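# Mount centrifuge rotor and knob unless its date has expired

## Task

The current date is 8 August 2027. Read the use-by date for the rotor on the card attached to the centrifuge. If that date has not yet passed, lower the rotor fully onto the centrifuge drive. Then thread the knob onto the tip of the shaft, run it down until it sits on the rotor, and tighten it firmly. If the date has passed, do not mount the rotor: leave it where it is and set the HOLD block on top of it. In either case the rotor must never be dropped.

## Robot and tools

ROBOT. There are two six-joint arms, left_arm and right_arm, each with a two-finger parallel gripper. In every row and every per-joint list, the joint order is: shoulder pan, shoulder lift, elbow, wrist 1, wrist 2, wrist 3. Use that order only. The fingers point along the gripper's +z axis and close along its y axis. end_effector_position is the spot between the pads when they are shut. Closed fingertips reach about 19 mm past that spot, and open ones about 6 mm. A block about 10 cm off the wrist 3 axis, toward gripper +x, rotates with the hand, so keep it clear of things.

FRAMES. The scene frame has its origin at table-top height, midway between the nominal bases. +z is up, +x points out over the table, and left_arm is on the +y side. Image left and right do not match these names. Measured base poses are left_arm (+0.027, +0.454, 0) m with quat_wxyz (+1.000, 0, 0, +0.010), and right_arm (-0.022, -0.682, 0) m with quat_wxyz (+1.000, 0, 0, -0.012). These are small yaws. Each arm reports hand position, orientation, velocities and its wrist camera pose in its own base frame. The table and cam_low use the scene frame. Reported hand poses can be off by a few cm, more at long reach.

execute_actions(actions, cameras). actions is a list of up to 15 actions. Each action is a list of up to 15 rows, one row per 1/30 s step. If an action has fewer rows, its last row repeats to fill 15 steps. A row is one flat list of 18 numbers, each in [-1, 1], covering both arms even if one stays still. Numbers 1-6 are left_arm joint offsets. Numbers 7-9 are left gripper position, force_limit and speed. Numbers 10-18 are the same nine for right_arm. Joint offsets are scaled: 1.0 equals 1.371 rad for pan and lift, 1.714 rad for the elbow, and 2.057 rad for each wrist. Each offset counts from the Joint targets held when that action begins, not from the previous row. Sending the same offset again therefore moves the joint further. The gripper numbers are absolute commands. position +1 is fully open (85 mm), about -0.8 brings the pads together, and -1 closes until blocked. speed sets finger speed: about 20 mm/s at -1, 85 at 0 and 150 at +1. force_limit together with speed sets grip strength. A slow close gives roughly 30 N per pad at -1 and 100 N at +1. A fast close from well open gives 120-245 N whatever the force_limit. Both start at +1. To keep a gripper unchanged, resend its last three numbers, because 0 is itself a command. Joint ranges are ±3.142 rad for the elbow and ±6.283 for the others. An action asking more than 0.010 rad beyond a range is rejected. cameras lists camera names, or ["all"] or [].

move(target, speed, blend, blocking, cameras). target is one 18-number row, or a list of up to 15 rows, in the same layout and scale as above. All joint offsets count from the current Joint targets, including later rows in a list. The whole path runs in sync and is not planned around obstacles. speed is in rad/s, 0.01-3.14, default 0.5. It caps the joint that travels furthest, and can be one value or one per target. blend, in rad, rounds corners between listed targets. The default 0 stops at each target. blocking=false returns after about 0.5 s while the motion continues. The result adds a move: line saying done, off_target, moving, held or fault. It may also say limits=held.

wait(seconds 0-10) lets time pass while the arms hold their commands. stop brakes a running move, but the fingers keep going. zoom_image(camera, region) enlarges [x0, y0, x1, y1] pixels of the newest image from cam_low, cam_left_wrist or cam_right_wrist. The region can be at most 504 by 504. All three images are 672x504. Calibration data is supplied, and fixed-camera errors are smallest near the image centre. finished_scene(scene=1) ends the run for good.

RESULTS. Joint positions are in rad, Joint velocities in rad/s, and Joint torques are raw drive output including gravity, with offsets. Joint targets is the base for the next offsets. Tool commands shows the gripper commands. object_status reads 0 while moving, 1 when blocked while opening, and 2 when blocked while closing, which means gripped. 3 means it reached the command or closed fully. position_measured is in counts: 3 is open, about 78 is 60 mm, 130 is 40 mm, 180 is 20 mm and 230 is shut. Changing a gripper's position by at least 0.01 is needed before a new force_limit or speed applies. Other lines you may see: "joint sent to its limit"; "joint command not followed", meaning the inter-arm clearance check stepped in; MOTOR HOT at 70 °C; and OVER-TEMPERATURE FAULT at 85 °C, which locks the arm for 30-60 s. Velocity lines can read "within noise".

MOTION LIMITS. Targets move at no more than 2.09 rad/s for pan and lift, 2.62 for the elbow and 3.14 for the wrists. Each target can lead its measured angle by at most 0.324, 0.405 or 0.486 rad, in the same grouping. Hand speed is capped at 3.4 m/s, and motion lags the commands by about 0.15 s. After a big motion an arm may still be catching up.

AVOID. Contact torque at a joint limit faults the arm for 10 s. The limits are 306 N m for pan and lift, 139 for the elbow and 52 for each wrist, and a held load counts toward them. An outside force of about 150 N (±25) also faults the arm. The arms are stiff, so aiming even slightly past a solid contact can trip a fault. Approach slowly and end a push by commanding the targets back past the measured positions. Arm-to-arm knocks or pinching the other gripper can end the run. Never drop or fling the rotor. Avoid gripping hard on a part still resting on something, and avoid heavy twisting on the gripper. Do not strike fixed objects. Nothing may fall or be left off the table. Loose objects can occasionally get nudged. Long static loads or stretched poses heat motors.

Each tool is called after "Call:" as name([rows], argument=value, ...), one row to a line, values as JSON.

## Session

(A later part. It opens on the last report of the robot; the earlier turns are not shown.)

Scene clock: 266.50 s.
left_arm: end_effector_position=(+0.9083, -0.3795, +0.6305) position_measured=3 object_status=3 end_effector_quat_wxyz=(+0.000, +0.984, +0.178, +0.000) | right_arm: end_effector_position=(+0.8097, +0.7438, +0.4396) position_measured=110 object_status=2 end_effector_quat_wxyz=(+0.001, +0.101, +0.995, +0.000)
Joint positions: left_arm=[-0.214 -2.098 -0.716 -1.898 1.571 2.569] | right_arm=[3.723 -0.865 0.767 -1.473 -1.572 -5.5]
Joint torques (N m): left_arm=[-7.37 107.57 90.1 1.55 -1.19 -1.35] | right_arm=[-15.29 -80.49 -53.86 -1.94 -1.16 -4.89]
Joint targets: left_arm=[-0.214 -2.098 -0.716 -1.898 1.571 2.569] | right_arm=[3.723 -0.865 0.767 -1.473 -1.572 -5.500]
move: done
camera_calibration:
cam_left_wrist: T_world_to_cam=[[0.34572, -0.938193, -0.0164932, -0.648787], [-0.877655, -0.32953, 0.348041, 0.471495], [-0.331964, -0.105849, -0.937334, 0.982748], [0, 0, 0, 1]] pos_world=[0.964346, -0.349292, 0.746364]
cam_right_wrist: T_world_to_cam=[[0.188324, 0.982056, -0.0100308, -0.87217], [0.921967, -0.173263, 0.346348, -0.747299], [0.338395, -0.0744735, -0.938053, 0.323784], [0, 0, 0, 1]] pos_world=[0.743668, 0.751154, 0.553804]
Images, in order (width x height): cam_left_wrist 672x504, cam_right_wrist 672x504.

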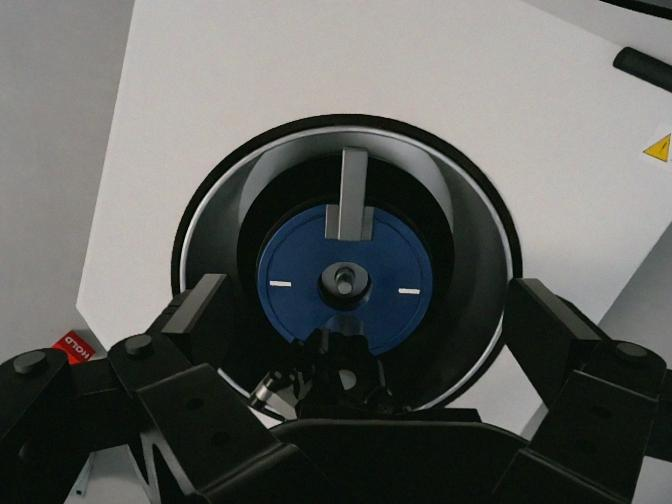

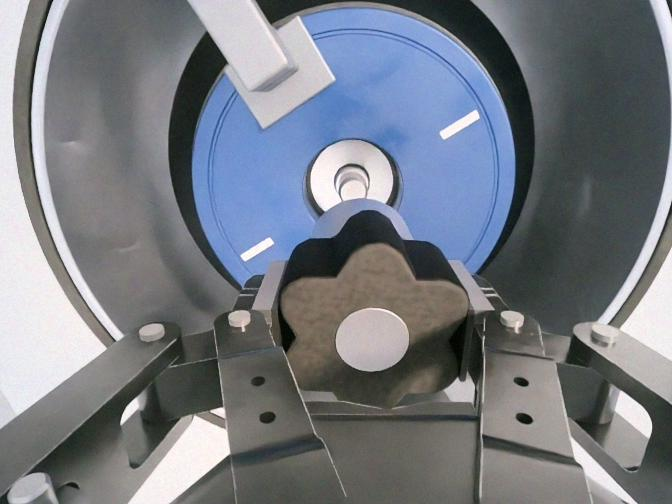

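Call:
move(target=[0,0,0,0,0,0,1,0,-0.5,0.0006,-0.00352,0.09112,-0.07358,0,0,-1,0.4,-1], speed=0.1, cameras=["cam_left_wrist","cam_right_wrist"])

Call:
zoom_image(camera="cam_left_wrist", region=[300, 230, 390, 410])

Call:
zoom_image(camera="cam_right_wrist", region=[290, 130, 430, 235])

Scene clock: 269.13 s.
left_arm: end_effector_position=(+0.9083, -0.3795, +0.6305) position_measured=3 object_status=3 end_effector_quat_wxyz=(+0.000, +0.984, +0.178, +0.000) | right_arm: end_effector_position=(+0.8089, +0.7443, +0.3553) position_measured=110 object_status=2 end_effector_quat_wxyz=(+0.001, +0.100, +0.995, +0.000)
Joint positions: left_arm=[-0.214 -2.098 -0.716 -1.898 1.571 2.569] | right_arm=[3.724 -0.87 0.923 -1.624 -1.572 -5.5]
Joint torques (N m): left_arm=[-6.29 108.17 89.72 1.56 -0.95 -1.34] | right_arm=[8.89 -103.14 -34.27 -12.02 -1.2 -4.66]
Joint targets: left_arm=[-0.214 -2.098 -0.716 -1.898 1.571 2.569] | right_arm=[3.724 -0.870 0.923 -1.624 -1.572 -5.500]
move: done
camera_calibration:
cam_left_wrist: T_world_to_cam=[[0.34572, -0.938193, -0.0164932, -0.648787], [-0.877655, -0.32953, 0.348041, 0.471495], [-0.331964, -0.105849, -0.937334, 0.982748], [0, 0, 0, 1]] pos_world=[0.964346, -0.349292, 0.746364]
cam_right_wrist: T_world_to_cam=[[0.187555, 0.982203, -0.0100163, -0.8729], [0.92211, -0.172548, 0.346323, -0.717908], [0.338431, -0.0741906, -0.938062, 0.24478], [0, 0, 0, 1]] pos_world=[0.742866, 0.751651, 0.469504]
Images, in order (width x height): cam_left_wrist 672x504, cam_right_wrist 672x504.

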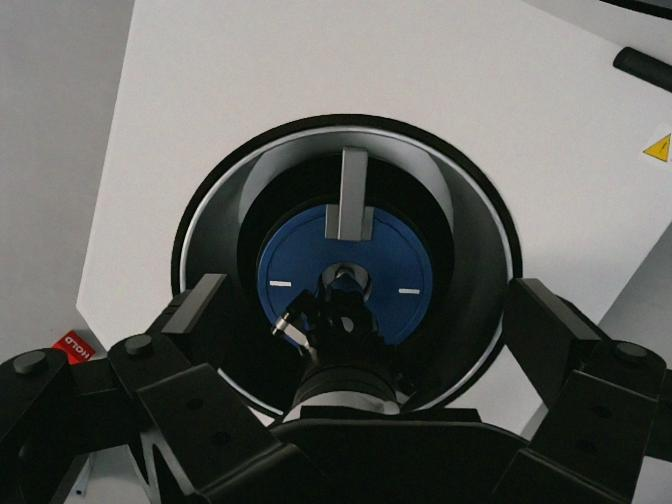

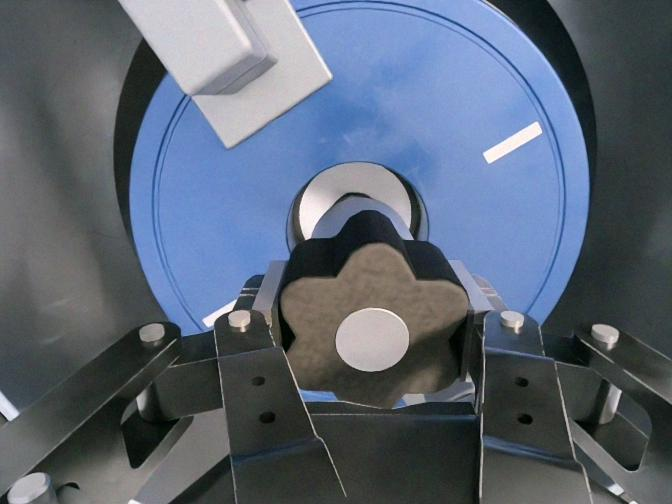

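Scaled by 2.800.

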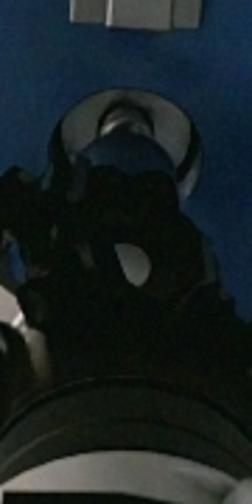

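Scaled by 3.600.

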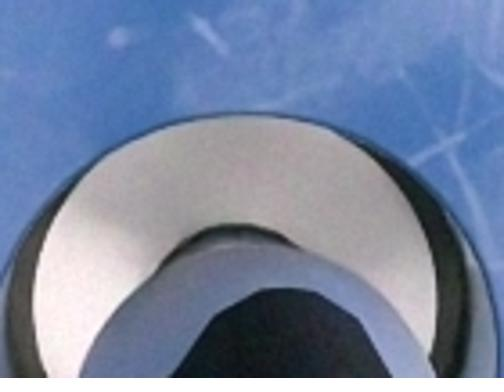

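Call:
move(target=[0,0,0,0,0,0,1,0,-0.5,0,0.0004,0.00355,-0.0032,0,0,-1,0.4,-1], speed=0.02)

Call:
move(target=[0,0,0,0,0,0,1,0,-0.5,0,0.0001,0.00089,-0.0008,0,0,-1,0.4,-1], speed=0.02)

Call:
move(target=[0,0,0,0,0,0,1,0,-0.5,0,0.0001,0.00089,-0.0008,0,0,-1,0.4,-1], speed=0.02)

Call:
move(target=[0,0,0,0,0,0,1,0,-0.5,0,0.0001,0.00089,-0.0008,0,0,-1,0.4,-1], speed=0.02)

Scene clock: 270.33 s.
left_arm: end_effector_position=(+0.9083, -0.3795, +0.6305) position_measured=3 object_status=3 end_effector_quat_wxyz=(+0.000, +0.984, +0.178, +0.000) | right_arm: end_effector_position=(+0.8089, +0.7443, +0.3513) position_measured=110 object_status=2 end_effector_quat_wxyz=(+0.001, +0.100, +0.995, +0.000)
Joint positions: left_arm=[-0.214 -2.098 -0.716 -1.898 1.571 2.569] | right_arm=[3.724 -0.869 0.929 -1.631 -1.572 -5.5]
Joint torques (N m): left_arm=[-6.15 107.13 89.78 1.42 -1 -1] | right_arm=[8.39 -81.52 -34.7 -12.03 -0.96 -4.68]
Joint targets: left_arm=[-0.214 -2.098 -0.716 -1.898 1.571 2.569] | right_arm=[3.724 -0.869 0.929 -1.631 -1.572 -5.500]
move: done

Scene clock: 271.03 s.
left_arm: end_effector_position=(+0.9083, -0.3795, +0.6305) position_measured=3 object_status=3 end_effector_quat_wxyz=(+0.000, +0.984, +0.178, +0.000) | right_arm: end_effector_position=(+0.8089, +0.7444, +0.3502) position_measured=110 object_status=2 end_effector_quat_wxyz=(+0.001, +0.100, +0.995, +0.000)
Joint positions: left_arm=[-0.214 -2.098 -0.716 -1.898 1.571 2.569] | right_arm=[3.724 -0.869 0.931 -1.632 -1.572 -5.5]
Joint torques (N m): left_arm=[-5.46 107.54 89.95 1.78 -0.93 -0.57] | right_arm=[7.14 -81.81 -34.78 -12.23 -1.14 -4.57]
Joint targets: left_arm=[-0.214 -2.098 -0.716 -1.898 1.571 2.569] | right_arm=[3.724 -0.869 0.931 -1.632 -1.572 -5.500]
move: done

Scene clock: 271.73 s.
left_arm: end_effector_position=(+0.9083, -0.3795, +0.6305) position_measured=3 object_status=3 end_effector_quat_wxyz=(+0.000, +0.984, +0.178, +0.000) | right_arm: end_effector_position=(+0.8089, +0.7444, +0.3492) position_measured=110 object_status=2 end_effector_quat_wxyz=(+0.001, +0.100, +0.995, +0.000)
Joint positions: left_arm=[-0.214 -2.098 -0.716 -1.898 1.571 2.569] | right_arm=[3.724 -0.869 0.932 -1.634 -1.572 -5.5]
Joint torques (N m): left_arm=[-5.04 106.7 89.19 1.47 -1.37 -0.96] | right_arm=[7.82 -80.36 -34.47 -11.99 -0.99 -4.68]
Joint targets: left_arm=[-0.214 -2.098 -0.716 -1.898 1.571 2.569] | right_arm=[3.724 -0.869 0.932 -1.634 -1.572 -5.500]
move: done

Scene clock: 272.43 s.
left_arm: end_effector_position=(+0.9083, -0.3795, +0.6305) position_measured=3 object_status=3 end_effector_quat_wxyz=(+0.000, +0.984, +0.178, +0.000) | right_arm: end_effector_position=(+0.8089, +0.7444, +0.3481) position_measured=110 object_status=2 end_effector_quat_wxyz=(+0.000, +0.100, +0.995, +0.000)
Joint positions: left_arm=[-0.214 -2.098 -0.716 -1.898 1.571 2.569] | right_arm=[3.724 -0.869 0.934 -1.636 -1.572 -5.5]
Joint torques (N m): left_arm=[-5.63 104.94 88.76 1.86 -1.16 -0.44] | right_arm=[7.86 -81.25 -34.32 -12.15 -1.08 -4.87]
Joint targets: left_arm=[-0.214 -2.098 -0.716 -1.898 1.571 2.569] | right_arm=[3.724 -0.869 0.934 -1.636 -1.572 -5.500]
move: done

Baseline q2 −81, q3 −34.5. Continue 1 mm at a time.

Call:
move(target=[0,0,0,0,0,0,1,0,-0.5,0,0.0001,0.00089,-0.0008,0,0,-1,0.4,-1], speed=0.02)

Call:
move(target=[0,0,0,0,0,0,1,0,-0.5,0,0.0001,0.00089,-0.0008,0,0,-1,0.4,-1], speed=0.02)

Call:
move(target=[0,0,0,0,0,0,1,0,-0.5,0,0.0001,0.00089,-0.0008,0,0,-1,0.4,-1], speed=0.02)

Scene clock: 276.20 s.
left_arm: end_effector_position=(+0.9083, -0.3795, +0.6305) position_measured=3 object_status=3 end_effector_quat_wxyz=(+0.000, +0.984, +0.178, +0.000) | right_arm: end_effector_position=(+0.8089, +0.7443, +0.3471) position_measured=110 object_status=2 end_effector_quat_wxyz=(+0.000, +0.100, +0.995, +0.000)
Joint positions: left_arm=[-0.214 -2.098 -0.716 -1.898 1.571 2.569] | right_arm=[3.724 -0.869 0.935 -1.637 -1.572 -5.5]
Joint torques (N m): left_arm=[-3.75 104.83 89.03 1.37 -0.87 -0.1] | right_arm=[7.1 -81.93 -34.65 -12.05 -1.27 -4.66]
Joint targets: left_arm=[-0.214 -2.098 -0.716 -1.898 1.571 2.569] | right_arm=[3.724 -0.869 0.935 -1.637 -1.572 -5.500]
move: done

Scene clock: 276.90 s.
left_arm: end_effector_position=(+0.9083, -0.3795, +0.6305) position_measured=3 object_status=3 end_effector_quat_wxyz=(+0.000, +0.984, +0.178, +0.000) | right_arm: end_effector_position=(+0.8089, +0.7443, +0.3461) position_measured=110 object_status=2 end_effector_quat_wxyz=(+0.000, +0.100, +0.995, +0.000)
Joint positions: left_arm=[-0.214 -2.098 -0.716 -1.898 1.571 2.569] | right_arm=[3.724 -0.869 0.937 -1.639 -1.572 -5.5]
Joint torques (N m): left_arm=[-4.68 107.23 89 1.94 -1.17 -0.13] | right_arm=[6.76 -80.36 -34.44 -12.19 -1.2 -4.61]
Joint targets: left_arm=[-0.214 -2.098 -0.716 -1.898 1.571 2.569] | right_arm=[3.724 -0.869 0.937 -1.639 -1.572 -5.500]
move: done

Scene clock: 277.60 s.
left_arm: end_effector_position=(+0.9083, -0.3795, +0.6305) position_measured=3 object_status=3 end_effector_quat_wxyz=(+0.000, +0.984, +0.178, +0.000) | right_arm: end_effector_position=(+0.8089, +0.7443, +0.3451) position_measured=110 object_status=2 end_effector_quat_wxyz=(+0.000, +0.100, +0.995, +0.000)
Joint positions: left_arm=[-0.214 -2.098 -0.716 -1.898 1.571 2.569] | right_arm=[3.724 -0.869 0.938 -1.641 -1.572 -5.5]
Joint torques (N m): left_arm=[-6.48 104.89 89.47 1.63 -0.97 0.01] | right_arm=[7.04 -80.83 -34.5 -12.26 -1.08 -4.72]
Joint targets: left_arm=[-0.214 -2.098 -0.716 -1.898 1.571 2.569] | right_arm=[3.724 -0.869 0.938 -1.641 -1.572 -5.500]
move: done

Call:
move(target=[0,0,0,0,0,0,1,0,-0.5,0,0.0001,0.00089,-0.0008,0,0,-1,0.4,-1], speed=0.02)

Call:
move(target=[0,0,0,0,0,0,1,0,-0.5,0,0.0001,0.00089,-0.0008,0,0,-1,0.4,-1], speed=0.02)

Call:
move(target=[0,0,0,0,0,0,1,0,-0.5,0,0.0001,0.00089,-0.0008,0,0,-1,0.4,-1], speed=0.02)

Scene clock: 278.50 s.
left_arm: end_effector_position=(+0.9083, -0.3795, +0.6305) position_measured=3 object_status=3 end_effector_quat_wxyz=(+0.000, +0.984, +0.178, +0.000) | right_arm: end_effector_position=(+0.8089, +0.7443, +0.3441) position_measured=110 object_status=2 end_effector_quat_wxyz=(+0.000, +0.100, +0.995, +0.000)
Joint positions: left_arm=[-0.214 -2.098 -0.716 -1.898 1.571 2.569] | right_arm=[3.724 -0.868 0.94 -1.642 -1.572 -5.5]
Joint torques (N m): left_arm=[-2.76 106.42 89.56 2.04 -1.18 -0.31] | right_arm=[7.63 -80.2 -34.48 -12.18 -1.28 -4.71]
Joint targets: left_arm=[-0.214 -2.098 -0.716 -1.898 1.571 2.569] | right_arm=[3.724 -0.868 0.940 -1.642 -1.572 -5.500]
move: done

Scene clock: 279.20 s.
left_arm: end_effector_position=(+0.9083, -0.3795, +0.6305) position_measured=3 object_status=3 end_effector_quat_wxyz=(+0.000, +0.984, +0.178, +0.000) | right_arm: end_effector_position=(+0.8089, +0.7443, +0.3431) position_measured=110 object_status=2 end_effector_quat_wxyz=(+0.000, +0.100, +0.995, +0.000)
Joint positions: left_arm=[-0.214 -2.098 -0.716 -1.898 1.571 2.569] | right_arm=[3.724 -0.868 0.941 -1.644 -1.572 -5.5]
Joint torques (N m): left_arm=[-4.22 107.57 88.68 1.6 -0.8 0.03] | right_arm=[6.65 -81.69 -34.25 -12.27 -1.26 -4.59]
Joint targets: left_arm=[-0.214 -2.098 -0.716 -1.898 1.571 2.569] | right_arm=[3.724 -0.868 0.941 -1.644 -1.572 -5.500]
move: done

Scene clock: 279.90 s.
left_arm: end_effector_position=(+0.9083, -0.3795, +0.6305) position_measured=3 object_status=3 end_effector_quat_wxyz=(+0.000, +0.984, +0.178, +0.000) | right_arm: end_effector_position=(+0.8089, +0.7443, +0.3421) position_measured=110 object_status=2 end_effector_quat_wxyz=(+0.000, +0.100, +0.995, +0.000)
Joint positions: left_arm=[-0.214 -2.098 -0.716 -1.898 1.571 2.569] | right_arm=[3.724 -0.868 0.943 -1.646 -1.572 -5.5]
Joint torques (N m): left_arm=[-4.32 105.31 88.76 1.97 -1.12 0.18] | right_arm=[6.11 -81.64 -34.57 -12.19 -1.26 -4.54]
Joint targets: left_arm=[-0.214 -2.098 -0.716 -1.898 1.571 2.569] | right_arm=[3.724 -0.868 0.943 -1.646 -1.572 -5.500]
move: done

Call:
move(target=[0,0,0,0,0,0,1,0,-0.5,0,0.0001,0.00089,-0.0008,0,0,-1,0.4,-1], speed=0.02)

Call:
move(target=[0,0,0,0,0,0,1,0,-0.5,0,0.0001,0.00089,-0.0008,0,0,-1,0.4,-1], speed=0.02)

Call:
move(target=[0,0,0,0,0,0,1,0,-0.5,0,0.0001,0.00089,-0.0008,0,0,-1,0.4,-1], speed=0.02)

Call:
move(target=[0,0,0,0,0,0,1,0,-0.5,0,0.0001,0.00089,-0.0008,0,0,-1,0.4,-1], speed=0.02, cameras=["cam_left_wrist","cam_right_wrist"])

Call:
zoom_image(camera="cam_left_wrist", region=[300, 230, 390, 410])

Call:
zoom_image(camera="cam_right_wrist", region=[290, 130, 430, 235])

Scene clock: 280.87 s.
left_arm: end_effector_position=(+0.9083, -0.3795, +0.6305) position_measured=3 object_status=3 end_effector_quat_wxyz=(+0.000, +0.984, +0.178, +0.000) | right_arm: end_effector_position=(+0.8089, +0.7443, +0.3411) position_measured=110 object_status=2 end_effector_quat_wxyz=(+0.000, +0.100, +0.995, +0.000)
Joint positions: left_arm=[-0.214 -2.098 -0.716 -1.898 1.571 2.569] | right_arm=[3.724 -0.868 0.944 -1.647 -1.572 -5.5]
Joint torques (N m): left_arm=[-4.98 106.73 87.27 2.14 -1.02 0.23] | right_arm=[6.91 -82.05 -34.41 -12.05 -1.32 -4.78]
Joint targets: left_arm=[-0.214 -2.098 -0.716 -1.898 1.571 2.569] | right_arm=[3.724 -0.868 0.944 -1.647 -1.572 -5.500]
move: done

Scene clock: 281.57 s.
left_arm: end_effector_position=(+0.9083, -0.3795, +0.6305) position_measured=3 object_status=3 end_effector_quat_wxyz=(+0.000, +0.984, +0.178, +0.000) | right_arm: end_effector_position=(+0.8089, +0.7443, +0.3401) position_measured=110 object_status=2 end_effector_quat_wxyz=(+0.000, +0.100, +0.995, +0.000)
Joint positions: left_arm=[-0.214 -2.098 -0.716 -1.898 1.571 2.569] | right_arm=[3.724 -0.868 0.946 -1.649 -1.572 -5.5]
Joint torques (N m): left_arm=[-3.25 105.78 89.1 1.98 -1.17 0.21] | right_arm=[5.95 -80.34 -34.24 -12.04 -1.22 -4.6]
Joint targets: left_arm=[-0.214 -2.098 -0.716 -1.898 1.571 2.569] | right_arm=[3.724 -0.868 0.946 -1.649 -1.572 -5.500]
move: done

Scene clock: 282.27 s.
left_arm: end_effector_position=(+0.9083, -0.3795, +0.6305) position_measured=3 object_status=3 end_effector_quat_wxyz=(+0.000, +0.984, +0.178, +0.000) | right_arm: end_effector_position=(+0.8088, +0.7443, +0.3391) position_measured=110 object_status=2 end_effector_quat_wxyz=(+0.000, +0.100, +0.995, +0.000)
Joint positions: left_arm=[-0.214 -2.098 -0.716 -1.898 1.571 2.569] | right_arm=[3.724 -0.868 0.947 -1.65 -1.572 -5.5]
Joint torques (N m): left_arm=[-3.63 108.24 88.2 1.74 -0.96 0.31] | right_arm=[5.41 -81.03 -34.69 -12.05 -1.07 -4.61]
Joint targets: left_arm=[-0.214 -2.098 -0.716 -1.898 1.571 2.569] | right_arm=[3.724 -0.868 0.947 -1.651 -1.572 -5.500]
move: done

Scene clock: 282.97 s.
left_arm: end_effector_position=(+0.9083, -0.3795, +0.6305) position_measured=3 object_status=3 end_effector_quat_wxyz=(+0.000, +0.984, +0.178, +0.000) | right_arm: end_effector_position=(+0.8088, +0.7443, +0.3381) position_measured=110 object_status=2 end_effector_quat_wxyz=(+0.000, +0.100, +0.995, +0.000)
Joint positions: left_arm=[-0.214 -2.098 -0.716 -1.898 1.571 2.569] | right_arm=[3.724 -0.868 0.949 -1.652 -1.572 -5.5]
Joint torques (N m): left_arm=[-4.08 106.13 88.15 2.23 -1.03 0.23] | right_arm=[5.89 -81.44 -34.65 -12.34 -1.16 -4.54]
Joint targets: left_arm=[-0.214 -2.098 -0.716 -1.898 1.571 2.569] | right_arm=[3.724 -0.868 0.949 -1.652 -1.572 -5.500]
move: done
camera_calibration:
cam_left_wrist: T_world_to_cam=[[0.34572, -0.938193, -0.0164932, -0.648787], [-0.877655, -0.32953, 0.348041, 0.471495], [-0.331964, -0.105849, -0.937334, 0.982748], [0, 0, 0, 1]] pos_world=[0.964346, -0.349292, 0.746364]
cam_right_wrist: T_world_to_cam=[[0.187617, 0.982189, -0.0102413, -0.872906], [0.922177, -0.172544, 0.346149, -0.711977], [0.338216, -0.0743875, -0.938124, 0.229067], [0, 0, 0, 1]] pos_world=[0.742865, 0.751551, 0.452404]
Images, in order (width x height): cam_left_wrist 672x504, cam_right_wrist 672x504.

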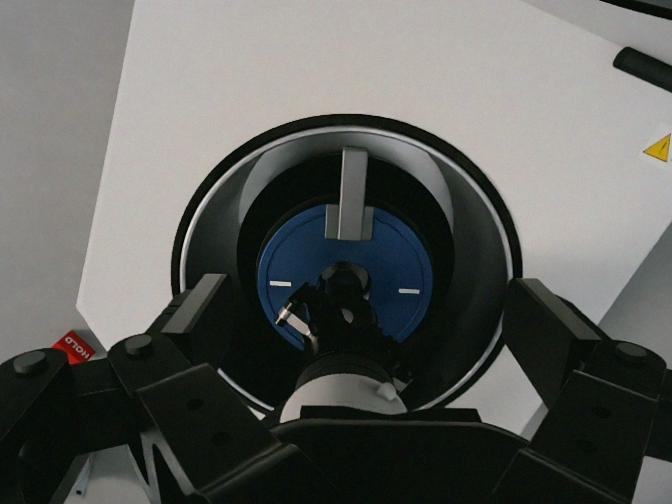

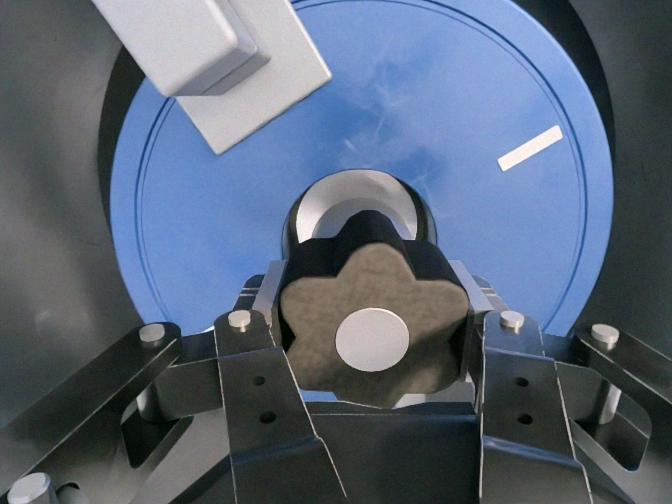

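Scaled by 2.800.

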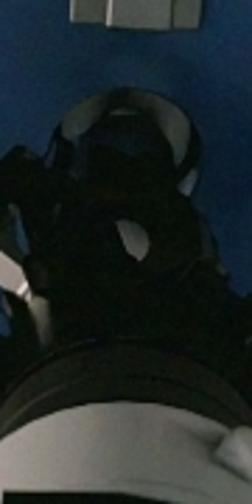

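Scaled by 3.600.

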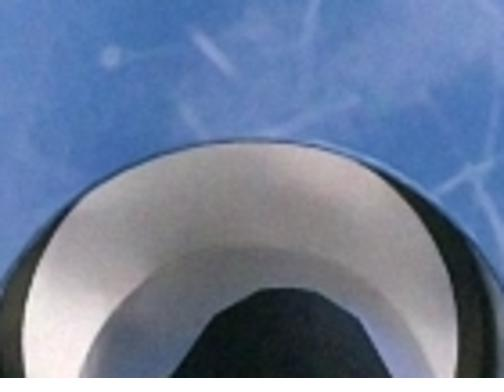

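Call:
move(target=[0,0,0,0,0,0,1,0,-0.5,0,0.0001,0.00089,-0.0008,0,0,-1,0.4,-1], speed=0.02)

Call:
move(target=[0,0,0,0,0,0,1,0,-0.5,0,0.0001,0.00089,-0.0008,0,0,-1,0.4,-1], speed=0.02)

Call:
move(target=[0,0,0,0,0,0,1,0,-0.5,0,0.0001,0.00089,-0.0008,0,0,-1,0.4,-1], speed=0.02)

Scene clock: 283.83 s.
left_arm: end_effector_position=(+0.9083, -0.3795, +0.6305) position_measured=3 object_status=3 end_effector_quat_wxyz=(+0.000, +0.984, +0.178, +0.000) | right_arm: end_effector_position=(+0.8088, +0.7443, +0.3371) position_measured=110 object_status=2 end_effector_quat_wxyz=(+0.000, +0.100, +0.995, +0.000)
Joint positions: left_arm=[-0.214 -2.098 -0.716 -1.898 1.571 2.569] | right_arm=[3.724 -0.868 0.95 -1.654 -1.572 -5.5]
Joint torques (N m): left_arm=[-4.05 106.01 88.64 1.89 -1.03 0.42] | right_arm=[5.56 -80.61 -33.99 -12.13 -1.22 -4.69]
Joint targets: left_arm=[-0.214 -2.098 -0.716 -1.898 1.571 2.569] | right_arm=[3.724 -0.868 0.950 -1.654 -1.572 -5.500]
move: done

Scene clock: 284.53 s.
left_arm: end_effector_position=(+0.9083, -0.3795, +0.6305) position_measured=3 object_status=3 end_effector_quat_wxyz=(+0.000, +0.984, +0.178, +0.000) | right_arm: end_effector_position=(+0.8088, +0.7443, +0.3361) position_measured=110 object_status=2 end_effector_quat_wxyz=(+0.000, +0.100, +0.995, +0.000)
Joint positions: left_arm=[-0.214 -2.098 -0.716 -1.898 1.571 2.569] | right_arm=[3.724 -0.867 0.952 -1.655 -1.572 -5.5]
Joint torques (N m): left_arm=[-4.06 107.7 88.19 1.57 -1.2 0.58] | right_arm=[5.39 -80.96 -34.48 -11.93 -1.22 -4.73]
Joint targets: left_arm=[-0.214 -2.098 -0.716 -1.898 1.571 2.569] | right_arm=[3.724 -0.867 0.952 -1.655 -1.572 -5.500]
move: done

Scene clock: 285.23 s.
left_arm: end_effector_position=(+0.9083, -0.3795, +0.6305) position_measured=3 object_status=3 end_effector_quat_wxyz=(+0.000, +0.984, +0.178, +0.000) | right_arm: end_effector_position=(+0.8088, +0.7443, +0.3351) position_measured=110 object_status=2 end_effector_quat_wxyz=(+0.000, +0.100, +0.995, +0.000)
Joint positions: left_arm=[-0.214 -2.098 -0.716 -1.898 1.571 2.569] | right_arm=[3.724 -0.867 0.953 -1.657 -1.572 -5.5]
Joint torques (N m): left_arm=[-2.75 108.48 88.45 1.95 -1.07 0.93] | right_arm=[5.29 -80.38 -34.35 -12.16 -1.29 -4.59]
Joint targets: left_arm=[-0.214 -2.098 -0.716 -1.898 1.571 2.569] | right_arm=[3.724 -0.867 0.954 -1.657 -1.572 -5.500]
move: done

Call:
move(target=[0,0,0,0,0,0,1,0,-0.5,0,0.00012,0.00089,-0.0008,0,0,-1,0.4,-1], speed=0.02)

Call:
move(target=[0,0,0,0,0,0,1,0,-0.5,0,0.00012,0.00089,-0.0008,0,0,-1,0.4,-1], speed=0.02)

Call:
move(target=[0,0,0,0,0,0,1,0,-0.5,0,0.00012,0.00089,-0.0008,0,0,-1,0.4,-1], speed=0.02)

Scene clock: 286.13 s.
left_arm: end_effector_position=(+0.9083, -0.3795, +0.6305) position_measured=3 object_status=3 end_effector_quat_wxyz=(+0.000, +0.984, +0.178, +0.000) | right_arm: end_effector_position=(+0.8088, +0.7443, +0.3341) position_measured=110 object_status=2 end_effector_quat_wxyz=(+0.000, +0.100, +0.995, +0.000)
Joint positions: left_arm=[-0.214 -2.098 -0.716 -1.898 1.571 2.569] | right_arm=[3.724 -0.867 0.955 -1.659 -1.572 -5.5]
Joint torques (N m): left_arm=[-0.81 105.1 89.07 1.97 -1.07 0.7] | right_arm=[4.67 -80.31 -34.38 -12.3 -1.29 -4.53]
Joint targets: left_arm=[-0.214 -2.098 -0.716 -1.898 1.571 2.569] | right_arm=[3.724 -0.867 0.955 -1.659 -1.572 -5.500]
move: done

Scene clock: 286.83 s.
left_arm: end_effector_position=(+0.9083, -0.3795, +0.6305) position_measured=3 object_status=3 end_effector_quat_wxyz=(+0.000, +0.984, +0.178, +0.000) | right_arm: end_effector_position=(+0.8088, +0.7442, +0.3330) position_measured=110 object_status=2 end_effector_quat_wxyz=(+0.000, +0.100, +0.995, -0.001)
Joint positions: left_arm=[-0.214 -2.098 -0.716 -1.898 1.571 2.569] | right_arm=[3.724 -0.867 0.957 -1.66 -1.572 -5.5]
Joint torques (N m): left_arm=[-4.72 107.07 87.61 1.81 -0.58 0.46] | right_arm=[5.64 -82.15 -34.45 -12.24 -1.26 -4.76]
Joint targets: left_arm=[-0.214 -2.098 -0.716 -1.898 1.571 2.569] | right_arm=[3.724 -0.867 0.957 -1.660 -1.572 -5.500]
move: done

Scene clock: 287.53 s.
left_arm: end_effector_position=(+0.9083, -0.3795, +0.6305) position_measured=3 object_status=3 end_effector_quat_wxyz=(+0.000, +0.984, +0.178, +0.000) | right_arm: end_effector_position=(+0.8087, +0.7442, +0.3320) position_measured=110 object_status=2 end_effector_quat_wxyz=(+0.000, +0.100, +0.995, -0.001)
Joint positions: left_arm=[-0.214 -2.098 -0.716 -1.898 1.571 2.569] | right_arm=[3.724 -0.867 0.958 -1.662 -1.572 -5.5]
Joint torques (N m): left_arm=[-2.34 108.05 88.61 1.67 -0.93 0.95] | right_arm=[5.99 -81.53 -34.21 -12.15 -1.19 -4.5]
Joint targets: left_arm=[-0.214 -2.098 -0.716 -1.898 1.571 2.569] | right_arm=[3.724 -0.867 0.958 -1.662 -1.572 -5.500]
move: done

Call:
move(target=[0,0,0,0,0,0,1,0,-0.5,0,0.00015,0.00089,-0.0008,0,0,-1,0.4,-1], speed=0.02)

Call:
move(target=[0,0,0,0,0,0,1,0,-0.5,0,0.00015,0.00089,-0.0008,0,0,-1,0.4,-1], speed=0.02)

Call:
move(target=[0,0,0,0,0,0,1,0,-0.5,0,0.00015,0.00089,-0.0008,0,0,-1,0.4,-1], speed=0.02, cameras=["cam_right_wrist","cam_left_wrist"])

Call:
zoom_image(camera="cam_left_wrist", region=[300, 230, 390, 410])

Call:
zoom_image(camera="cam_right_wrist", region=[270, 130, 450, 265])

Scene clock: 288.57 s.
left_arm: end_effector_position=(+0.9083, -0.3795, +0.6305) position_measured=3 object_status=3 end_effector_quat_wxyz=(+0.000, +0.984, +0.178, +0.000) | right_arm: end_effector_position=(+0.8087, +0.7442, +0.3309) position_measured=110 object_status=2 end_effector_quat_wxyz=(+0.000, +0.100, +0.995, -0.001)
Joint positions: left_arm=[-0.214 -2.098 -0.716 -1.898 1.571 2.569] | right_arm=[3.724 -0.867 0.96 -1.664 -1.572 -5.5]
Joint torques (N m): left_arm=[-4.76 107.94 87.93 2.42 -0.8 1.12] | right_arm=[4.74 -81.71 -34.55 -12.47 -1.26 -4.51]
Joint targets: left_arm=[-0.214 -2.098 -0.716 -1.898 1.571 2.569] | right_arm=[3.724 -0.867 0.960 -1.664 -1.572 -5.500]
move: done

Scene clock: 289.27 s.
left_arm: end_effector_position=(+0.9083, -0.3795, +0.6305) position_measured=3 object_status=3 end_effector_quat_wxyz=(+0.000, +0.984, +0.178, +0.000) | right_arm: end_effector_position=(+0.8087, +0.7442, +0.3299) position_measured=110 object_status=2 end_effector_quat_wxyz=(+0.000, +0.100, +0.995, -0.001)
Joint positions: left_arm=[-0.214 -2.098 -0.716 -1.898 1.571 2.569] | right_arm=[3.724 -0.866 0.961 -1.665 -1.572 -5.5]
Joint torques (N m): left_arm=[-1.9 106.59 88.01 1.81 -1.37 0.87] | right_arm=[4.61 -80.96 -34.73 -12.1 -1.12 -4.44]
Joint targets: left_arm=[-0.214 -2.098 -0.716 -1.898 1.571 2.569] | right_arm=[3.724 -0.866 0.961 -1.665 -1.572 -5.500]
move: done

Scene clock: 289.97 s.
left_arm: end_effector_position=(+0.9083, -0.3795, +0.6305) position_measured=3 object_status=3 end_effector_quat_wxyz=(+0.000, +0.984, +0.178, +0.000) | right_arm: end_effector_position=(+0.8087, +0.7442, +0.3288) position_measured=110 object_status=2 end_effector_quat_wxyz=(+0.000, +0.100, +0.995, -0.001)
Joint positions: left_arm=[-0.214 -2.098 -0.716 -1.898 1.571 2.569] | right_arm=[3.724 -0.866 0.963 -1.667 -1.572 -5.5]
Joint torques (N m): left_arm=[-3.89 108.56 88.73 2.16 -1.07 1.28] | right_arm=[5.27 -81.22 -34.54 -11.99 -1.33 -4.64]
Joint targets: left_arm=[-0.214 -2.098 -0.716 -1.898 1.571 2.569] | right_arm=[3.724 -0.866 0.963 -1.667 -1.572 -5.500]
move: done
camera_calibration:
cam_left_wrist: T_world_to_cam=[[0.34572, -0.938193, -0.0164932, -0.648787], [-0.877655, -0.32953, 0.348041, 0.471495], [-0.331964, -0.105849, -0.937334, 0.982748], [0, 0, 0, 1]] pos_world=[0.964346, -0.349292, 0.746364]
cam_right_wrist: T_world_to_cam=[[0.187594, 0.98219, -0.0105191, -0.872843], [0.922292, -0.17245, 0.345887, -0.708706], [0.337913, -0.0745882, -0.938217, 0.220795], [0, 0, 0, 1]] pos_world=[0.742765, 0.751551, 0.443104]
Images, in order (width x height): cam_left_wrist 672x504, cam_right_wrist 672x504.

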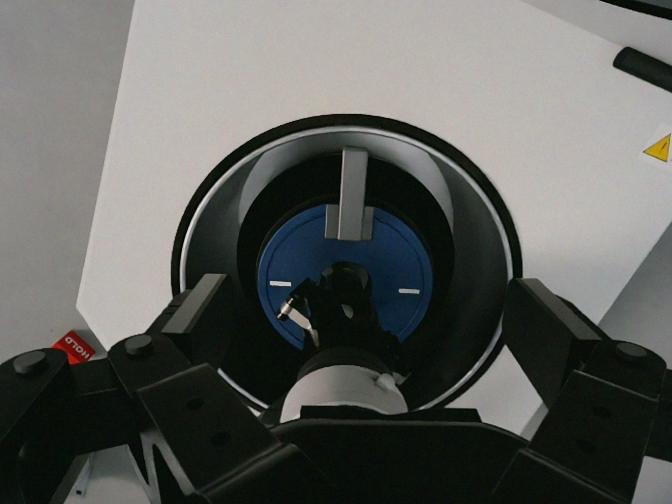

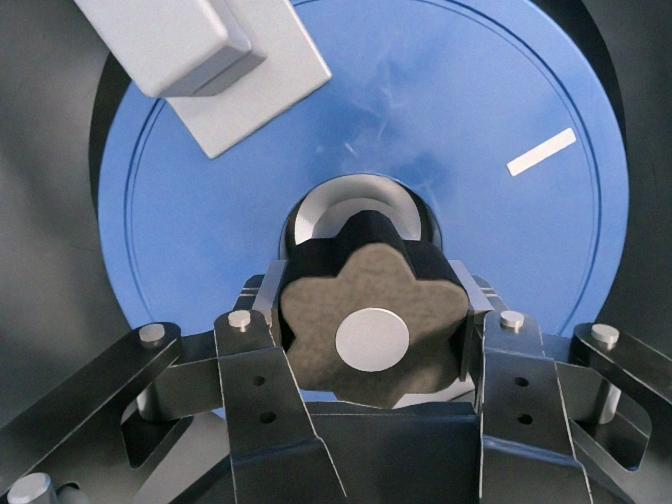

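Scaled by 2.800.

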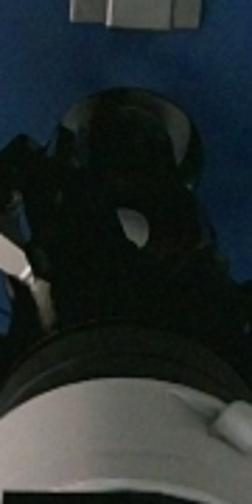

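Scaled by 2.800.

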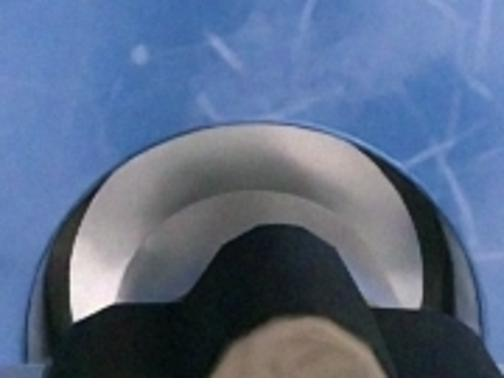

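Call:
move(target=[0,0,0,0,0,0,1,0,-0.5,0,0.00017,0.00089,-0.0008,0,0,-1,0.4,-1], speed=0.02)

Call:
move(target=[0,0,0,0,0,0,1,0,-0.5,0,0.00017,0.00089,-0.0008,0,0,-1,0.4,-1], speed=0.02)

Call:
move(target=[0,0,0,0,0,0,1,0,-0.5,0,0.00017,0.00089,-0.0008,0,0,-1,0.4,-1], speed=0.02)

Call:
move(target=[0,0,0,0,0,0,1,0,-0.5,0,0.00017,0.00089,-0.0008,0,0,-1,0.4,-1], speed=0.02)

Scene clock: 290.87 s.
left_arm: end_effector_position=(+0.9083, -0.3795, +0.6305) position_measured=3 object_status=3 end_effector_quat_wxyz=(+0.000, +0.984, +0.178, +0.000) | right_arm: end_effector_position=(+0.8087, +0.7442, +0.3277) position_measured=110 object_status=2 end_effector_quat_wxyz=(+0.000, +0.100, +0.995, -0.001)
Joint positions: left_arm=[-0.214 -2.098 -0.716 -1.898 1.571 2.569] | right_arm=[3.724 -0.866 0.964 -1.669 -1.572 -5.5]
Joint torques (N m): left_arm=[-3.69 105.23 87.82 2.07 -1.28 1.21] | right_arm=[3.61 -81.16 -34.67 -12.29 -1.18 -4.57]
Joint targets: left_arm=[-0.214 -2.098 -0.716 -1.898 1.571 2.569] | right_arm=[3.724 -0.866 0.964 -1.669 -1.572 -5.500]
move: done

Scene clock: 291.57 s.
left_arm: end_effector_position=(+0.9083, -0.3795, +0.6305) position_measured=3 object_status=3 end_effector_quat_wxyz=(+0.000, +0.984, +0.178, +0.000) | right_arm: end_effector_position=(+0.8086, +0.7442, +0.3266) position_measured=110 object_status=2 end_effector_quat_wxyz=(+0.000, +0.100, +0.995, -0.001)
Joint positions: left_arm=[-0.214 -2.098 -0.716 -1.898 1.571 2.569] | right_arm=[3.724 -0.866 0.966 -1.67 -1.572 -5.5]
Joint torques (N m): left_arm=[-1.91 106.98 88.36 1.8 -1.23 1.5] | right_arm=[4.79 -81.13 -34.49 -12.2 -1.3 -4.51]
Joint targets: left_arm=[-0.214 -2.098 -0.716 -1.898 1.571 2.569] | right_arm=[3.724 -0.866 0.966 -1.670 -1.572 -5.500]
move: done

Scene clock: 292.27 s.
left_arm: end_effector_position=(+0.9083, -0.3795, +0.6305) position_measured=3 object_status=3 end_effector_quat_wxyz=(+0.000, +0.984, +0.178, +0.000) | right_arm: end_effector_position=(+0.8086, +0.7442, +0.3255) position_measured=110 object_status=2 end_effector_quat_wxyz=(+0.000, +0.100, +0.995, -0.001)
Joint positions: left_arm=[-0.214 -2.098 -0.716 -1.898 1.571 2.569] | right_arm=[3.724 -0.865 0.967 -1.672 -1.572 -5.5]
Joint torques (N m): left_arm=[-1.98 108.55 87.35 1.78 -1.21 1.66] | right_arm=[4.34 -73.91 -29.88 -10.15 -1.33 -4.58]
Joint targets: left_arm=[-0.214 -2.098 -0.716 -1.898 1.571 2.569] | right_arm=[3.724 -0.865 0.967 -1.672 -1.572 -5.500]
move: done

Scene clock: 292.97 s.
left_arm: end_effector_position=(+0.9083, -0.3795, +0.6305) position_measured=3 object_status=3 end_effector_quat_wxyz=(+0.000, +0.984, +0.178, +0.000) | right_arm: end_effector_position=(+0.8086, +0.7442, +0.3242) position_measured=110 object_status=2 end_effector_quat_wxyz=(+0.000, +0.100, +0.995, -0.001)
Joint positions: left_arm=[-0.214 -2.098 -0.716 -1.898 1.571 2.569] | right_arm=[3.724 -0.865 0.969 -1.674 -1.572 -5.5]
Joint torques (N m): left_arm=[-2.44 107.09 87.54 1.74 -1.27 1.35] | right_arm=[4.6 -93.1 -31.36 -9.88 -0.62 -4.47]
Joint targets: left_arm=[-0.214 -2.098 -0.716 -1.898 1.571 2.569] | right_arm=[3.724 -0.865 0.969 -1.674 -1.572 -5.500]
move: done

Call:
move(target=[0,0,0,0,0,0,1,0,-0.5,0.00047,-0.00438,0.00657,-0.00255,0,0.9723,-1,0.4,-1], speed=0.5, cameras=["cam_left_wrist","cam_right_wrist"])

Scene clock: 298.43 s.
left_arm: end_effector_position=(+0.9083, -0.3795, +0.6305) position_measured=3 object_status=3 end_effector_quat_wxyz=(+0.000, +0.984, +0.178, +0.000) | right_arm: end_effector_position=(+0.8055, +0.7430, +0.3237) position_measured=110 object_status=2 end_effector_quat_wxyz=(+0.001, +0.891, +0.453, +0.000)
Joint positions: left_arm=[-0.214 -2.098 -0.716 -1.898 1.571 2.569] | right_arm=[3.724 -0.871 0.98 -1.679 -1.572 -3.5]
Joint torques (N m): left_arm=[0.66 107.55 87.36 1.87 -1.08 2.09] | right_arm=[4.78 -103.22 -34.25 -12.29 0.38 4.14]
Joint targets: left_arm=[-0.214 -2.098 -0.716 -1.898 1.571 2.569] | right_arm=[3.724 -0.871 0.980 -1.679 -1.572 -3.500]
move: done
camera_calibration:
cam_left_wrist: T_world_to_cam=[[0.34572, -0.938193, -0.0164932, -0.648787], [-0.877655, -0.32953, 0.348041, 0.471495], [-0.331964, -0.105849, -0.937334, 0.982748], [0, 0, 0, 1]] pos_world=[0.964346, -0.349292, 0.746364]
cam_right_wrist: T_world_to_cam=[[0.81544, -0.578778, -0.00855561, -0.217636], [-0.540532, -0.766677, 0.346456, 0.91537], [-0.207081, -0.27789, -0.938027, 0.807017], [0, 0, 0, 1]] pos_world=[0.839373, 0.800091, 0.438007]
Images, in order (width x height): cam_left_wrist 672x504, cam_right_wrist 672x504.

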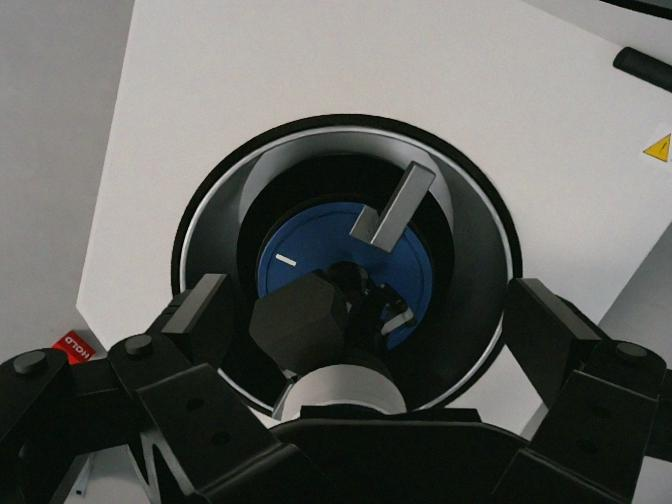

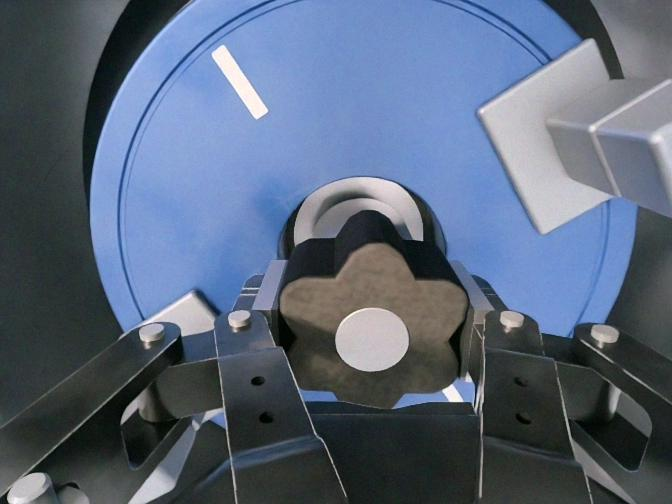

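Call:
move(target=[0,0,0,0,0,0,1,0,-0.5,0.00182,0.00372,-0.00352,0.00046,0,0.9723,-1,0.4,-1], speed=0.5, cameras=["cam_left_wrist","cam_right_wrist"])

Scene clock: 304.93 s.
left_arm: end_effector_position=(+0.9083, -0.3795, +0.6305) position_measured=3 object_status=3 end_effector_quat_wxyz=(+0.000, +0.984, +0.178, +0.000) | right_arm: end_effector_position=(+0.8057, +0.7463, +0.3222) position_measured=110 object_status=2 end_effector_quat_wxyz=(+0.001, +0.864, -0.504, +0.000)
Joint positions: left_arm=[-0.214 -2.098 -0.716 -1.898 1.571 2.569] | right_arm=[3.727 -0.866 0.974 -1.678 -1.572 -1.5]
Joint torques (N m): left_arm=[-1.83 106.63 86.85 2.36 -0.85 2.32] | right_arm=[8 -81 -49.52 0.22 -2.57 4.4]
Joint targets: left_arm=[-0.214 -2.098 -0.716 -1.898 1.571 2.569] | right_arm=[3.727 -0.866 0.974 -1.678 -1.572 -1.500]
move: done
camera_calibration:
cam_left_wrist: T_world_to_cam=[[0.34572, -0.938193, -0.0164932, -0.648787], [-0.877655, -0.32953, 0.348041, 0.471495], [-0.331964, -0.105849, -0.937334, 0.982748], [0, 0, 0, 1]] pos_world=[0.964346, -0.349292, 0.746364]
cam_right_wrist: T_world_to_cam=[[-0.864498, -0.502563, -0.00857655, 1.08072], [-0.474442, 0.810253, 0.344086, -0.310721], [-0.165976, 0.301531, -0.938899, 0.341284], [0, 0, 0, 1]] pos_world=[0.843506, 0.691985, 0.436615]
Images, in order (width x height): cam_left_wrist 672x504, cam_right_wrist 672x504.

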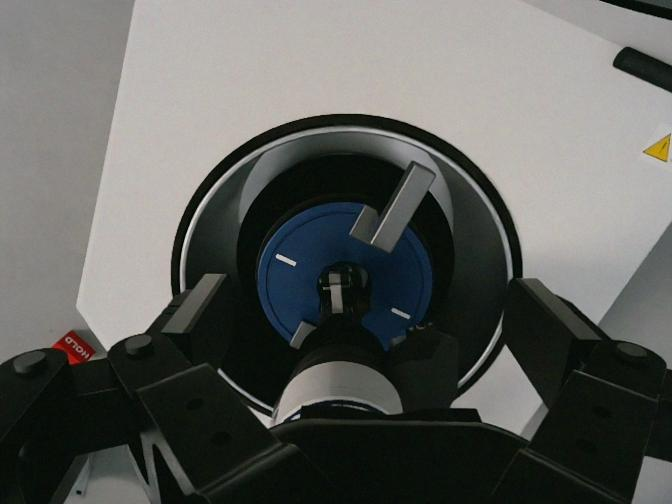

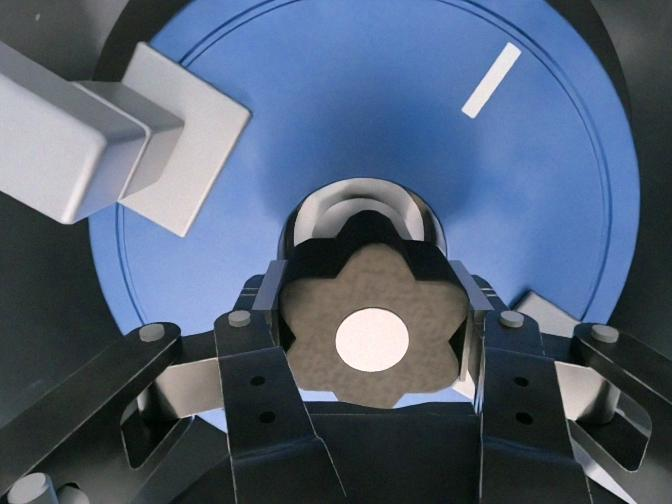

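Call:
move(target=[0,0,0,0,0,0,1,0,-0.5,-0.00198,0.00183,-0.00096,-0.00041,0,0.9723,-1,0.4,-1], speed=0.5, cameras=["cam_left_wrist","cam_right_wrist"])

Call:
zoom_image(camera="cam_right_wrist", region=[270, 130, 450, 265])

Scene clock: 310.40 s.
left_arm: end_effector_position=(+0.9083, -0.3795, +0.6305) position_measured=3 object_status=3 end_effector_quat_wxyz=(+0.000, +0.984, +0.178, +0.000) | right_arm: end_effector_position=(+0.8087, +0.7447, +0.3207) position_measured=110 object_status=2 end_effector_quat_wxyz=(+0.000, -0.041, +0.999, -0.001)
Joint positions: left_arm=[-0.214 -2.098 -0.716 -1.898 1.571 2.569] | right_arm=[3.724 -0.864 0.972 -1.679 -1.572 0.5]
Joint torques (N m): left_arm=[1.01 105.28 85.76 2.19 -1.25 2.14] | right_arm=[-5.91 -81.33 -50.63 -8.66 3.4 4.66]
Joint targets: left_arm=[-0.214 -2.098 -0.716 -1.898 1.571 2.569] | right_arm=[3.724 -0.864 0.972 -1.679 -1.572 0.501]
move: done
camera_calibration:
cam_left_wrist: T_world_to_cam=[[0.34572, -0.938193, -0.0164932, -0.648787], [-0.877655, -0.32953, 0.348041, 0.471495], [-0.331964, -0.105849, -0.937334, 0.982748], [0, 0, 0, 1]] pos_world=[0.964346, -0.349292, 0.746364]
cam_right_wrist: T_world_to_cam=[[-0.094234, 0.99549, -0.0109124, -0.655238], [0.934023, 0.0921985, 0.34511, -0.912106], [0.34456, 0.0223287, -0.938499, 0.135833], [0, 0, 0, 1]] pos_world=[0.74338, 0.733344, 0.435106]
Images, in order (width x height): cam_left_wrist 672x504, cam_right_wrist 672x504.

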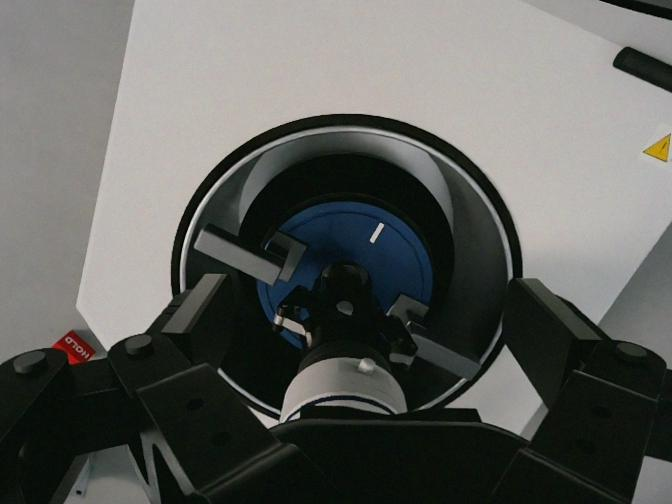

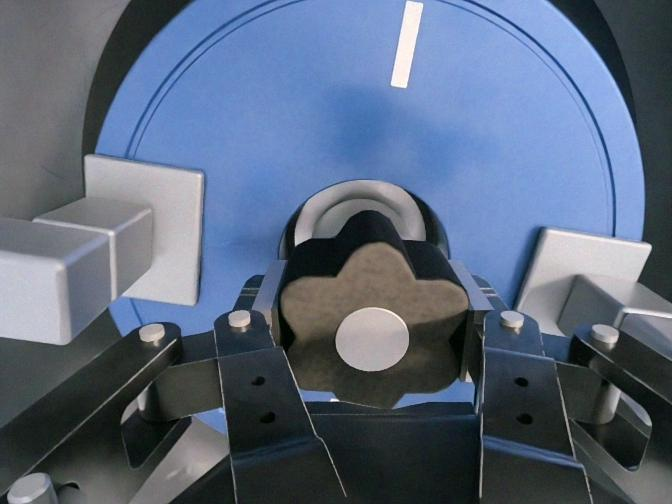

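Scaled by 2.800.

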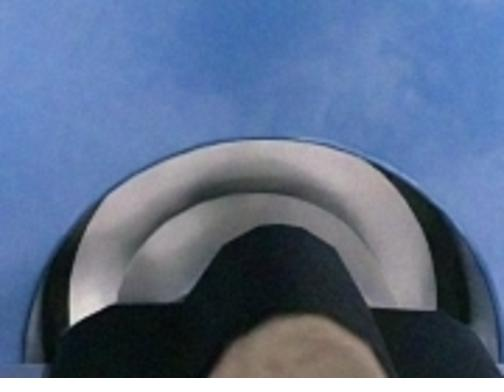

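Call:
move(target=[0.0668,0.22842,-0.44159,0.21552,0,-0.46271,1,0,-0.5,0,0,0,0,0,0,-1,0.4,-1], speed=0.5, cameras=["cam_left_wrist","cam_low"])

Scene clock: 314.90 s.
left_arm: end_effector_position=(+0.7880, -0.2762, +0.4501) position_measured=3 object_status=3 end_effector_quat_wxyz=(+0.000, +0.764, +0.645, +0.000) | right_arm: end_effector_position=(+0.8086, +0.7447, +0.3207) position_measured=110 object_status=2 end_effector_quat_wxyz=(+0.000, -0.041, +0.999, -0.001)
Joint positions: left_arm=[-0.123 -1.785 -1.473 -1.455 1.571 1.617] | right_arm=[3.724 -0.864 0.972 -1.679 -1.572 0.501]
Joint torques (N m): left_arm=[17.02 106.41 64.8 5.91 -0.75 -5.13] | right_arm=[13.91 -80.2 -49.71 -8.8 3.21 4.62]
Joint targets: left_arm=[-0.123 -1.785 -1.473 -1.454 1.571 1.617] | right_arm=[3.724 -0.864 0.972 -1.679 -1.572 0.501]
move: done
camera_calibration:
cam_left_wrist: T_world_to_cam=[[0.984686, -0.173526, -0.0167783, -0.805448], [-0.156913, -0.924109, 0.348426, -0.269586], [-0.0759658, -0.340458, -0.937186, 0.517983], [0, 0, 0, 1]] pos_world=[0.790161, -0.212542, 0.565863]
Images, in order (width x height): cam_low 672x504, cam_left_wrist 672x504.

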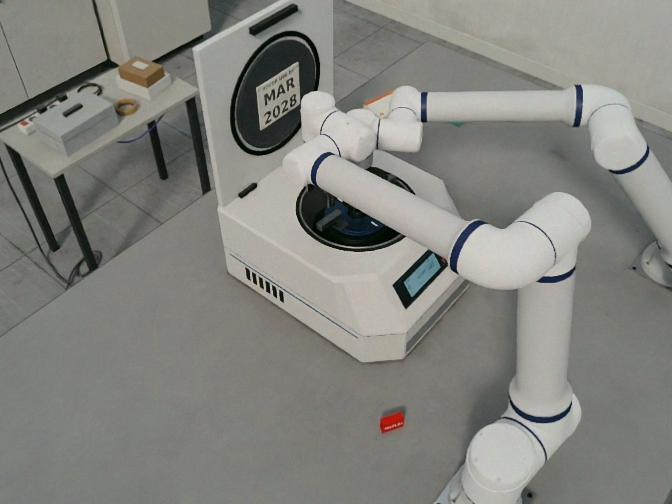

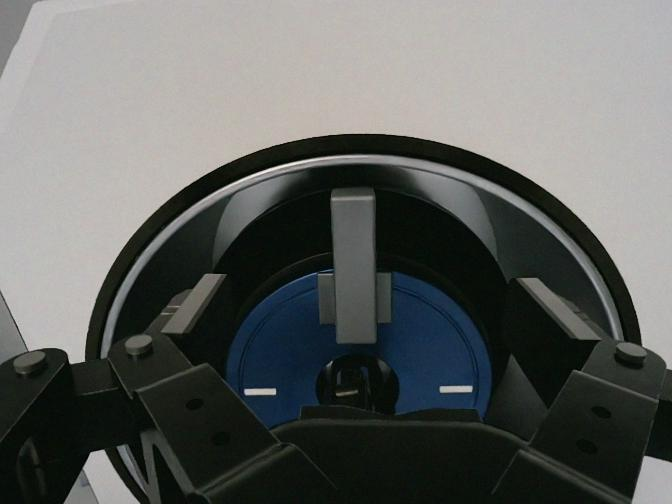

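Call:
move(target=[0,-0.02795,-0.08902,0.09281,0,0,1,0,-0.5,0,0,0,0,0,0,-1,0.4,-1], speed=0.15, cameras=["cam_left_wrist"])

Scene clock: 316.80 s.
left_arm: end_effector_position=(+0.7880, -0.2762, +0.3383) position_measured=3 object_status=3 end_effector_quat_wxyz=(+0.000, +0.764, +0.645, +0.000) | right_arm: end_effector_position=(+0.8086, +0.7447, +0.3207) position_measured=110 object_status=2 end_effector_quat_wxyz=(+0.000, -0.041, +0.999, -0.001)
Joint positions: left_arm=[-0.123 -1.823 -1.625 -1.264 1.571 1.617] | right_arm=[3.724 -0.864 0.972 -1.679 -1.572 0.501]
Joint torques (N m): left_arm=[15.26 77.98 62.7 6.71 -1.21 -4.77] | right_arm=[14.92 -79.73 -50.65 -8.9 3.41 4.46]
Joint targets: left_arm=[-0.123 -1.823 -1.626 -1.264 1.571 1.617] | right_arm=[3.724 -0.864 0.972 -1.679 -1.572 0.501]
move: done
camera_calibration:
cam_left_wrist: T_world_to_cam=[[0.984726, -0.173304, -0.0167386, -0.807325], [-0.156713, -0.924117, 0.348495, -0.230823], [-0.0758641, -0.340549, -0.937161, 0.413094], [0, 0, 0, 1]] pos_world=[0.79016, -0.212541, 0.454063]
Images, in order (width x height): cam_left_wrist 672x504.

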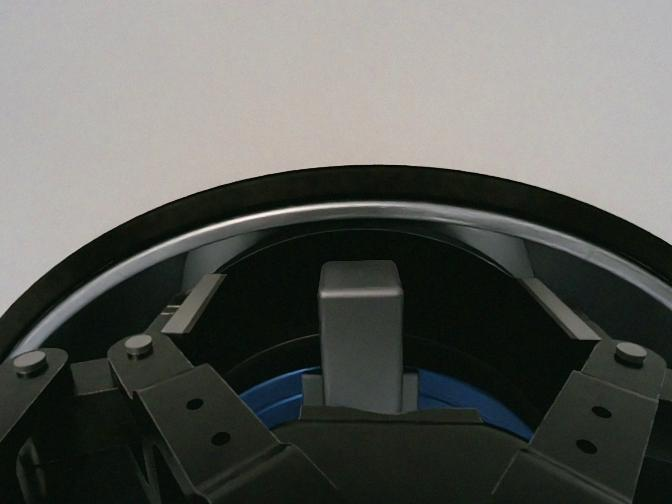

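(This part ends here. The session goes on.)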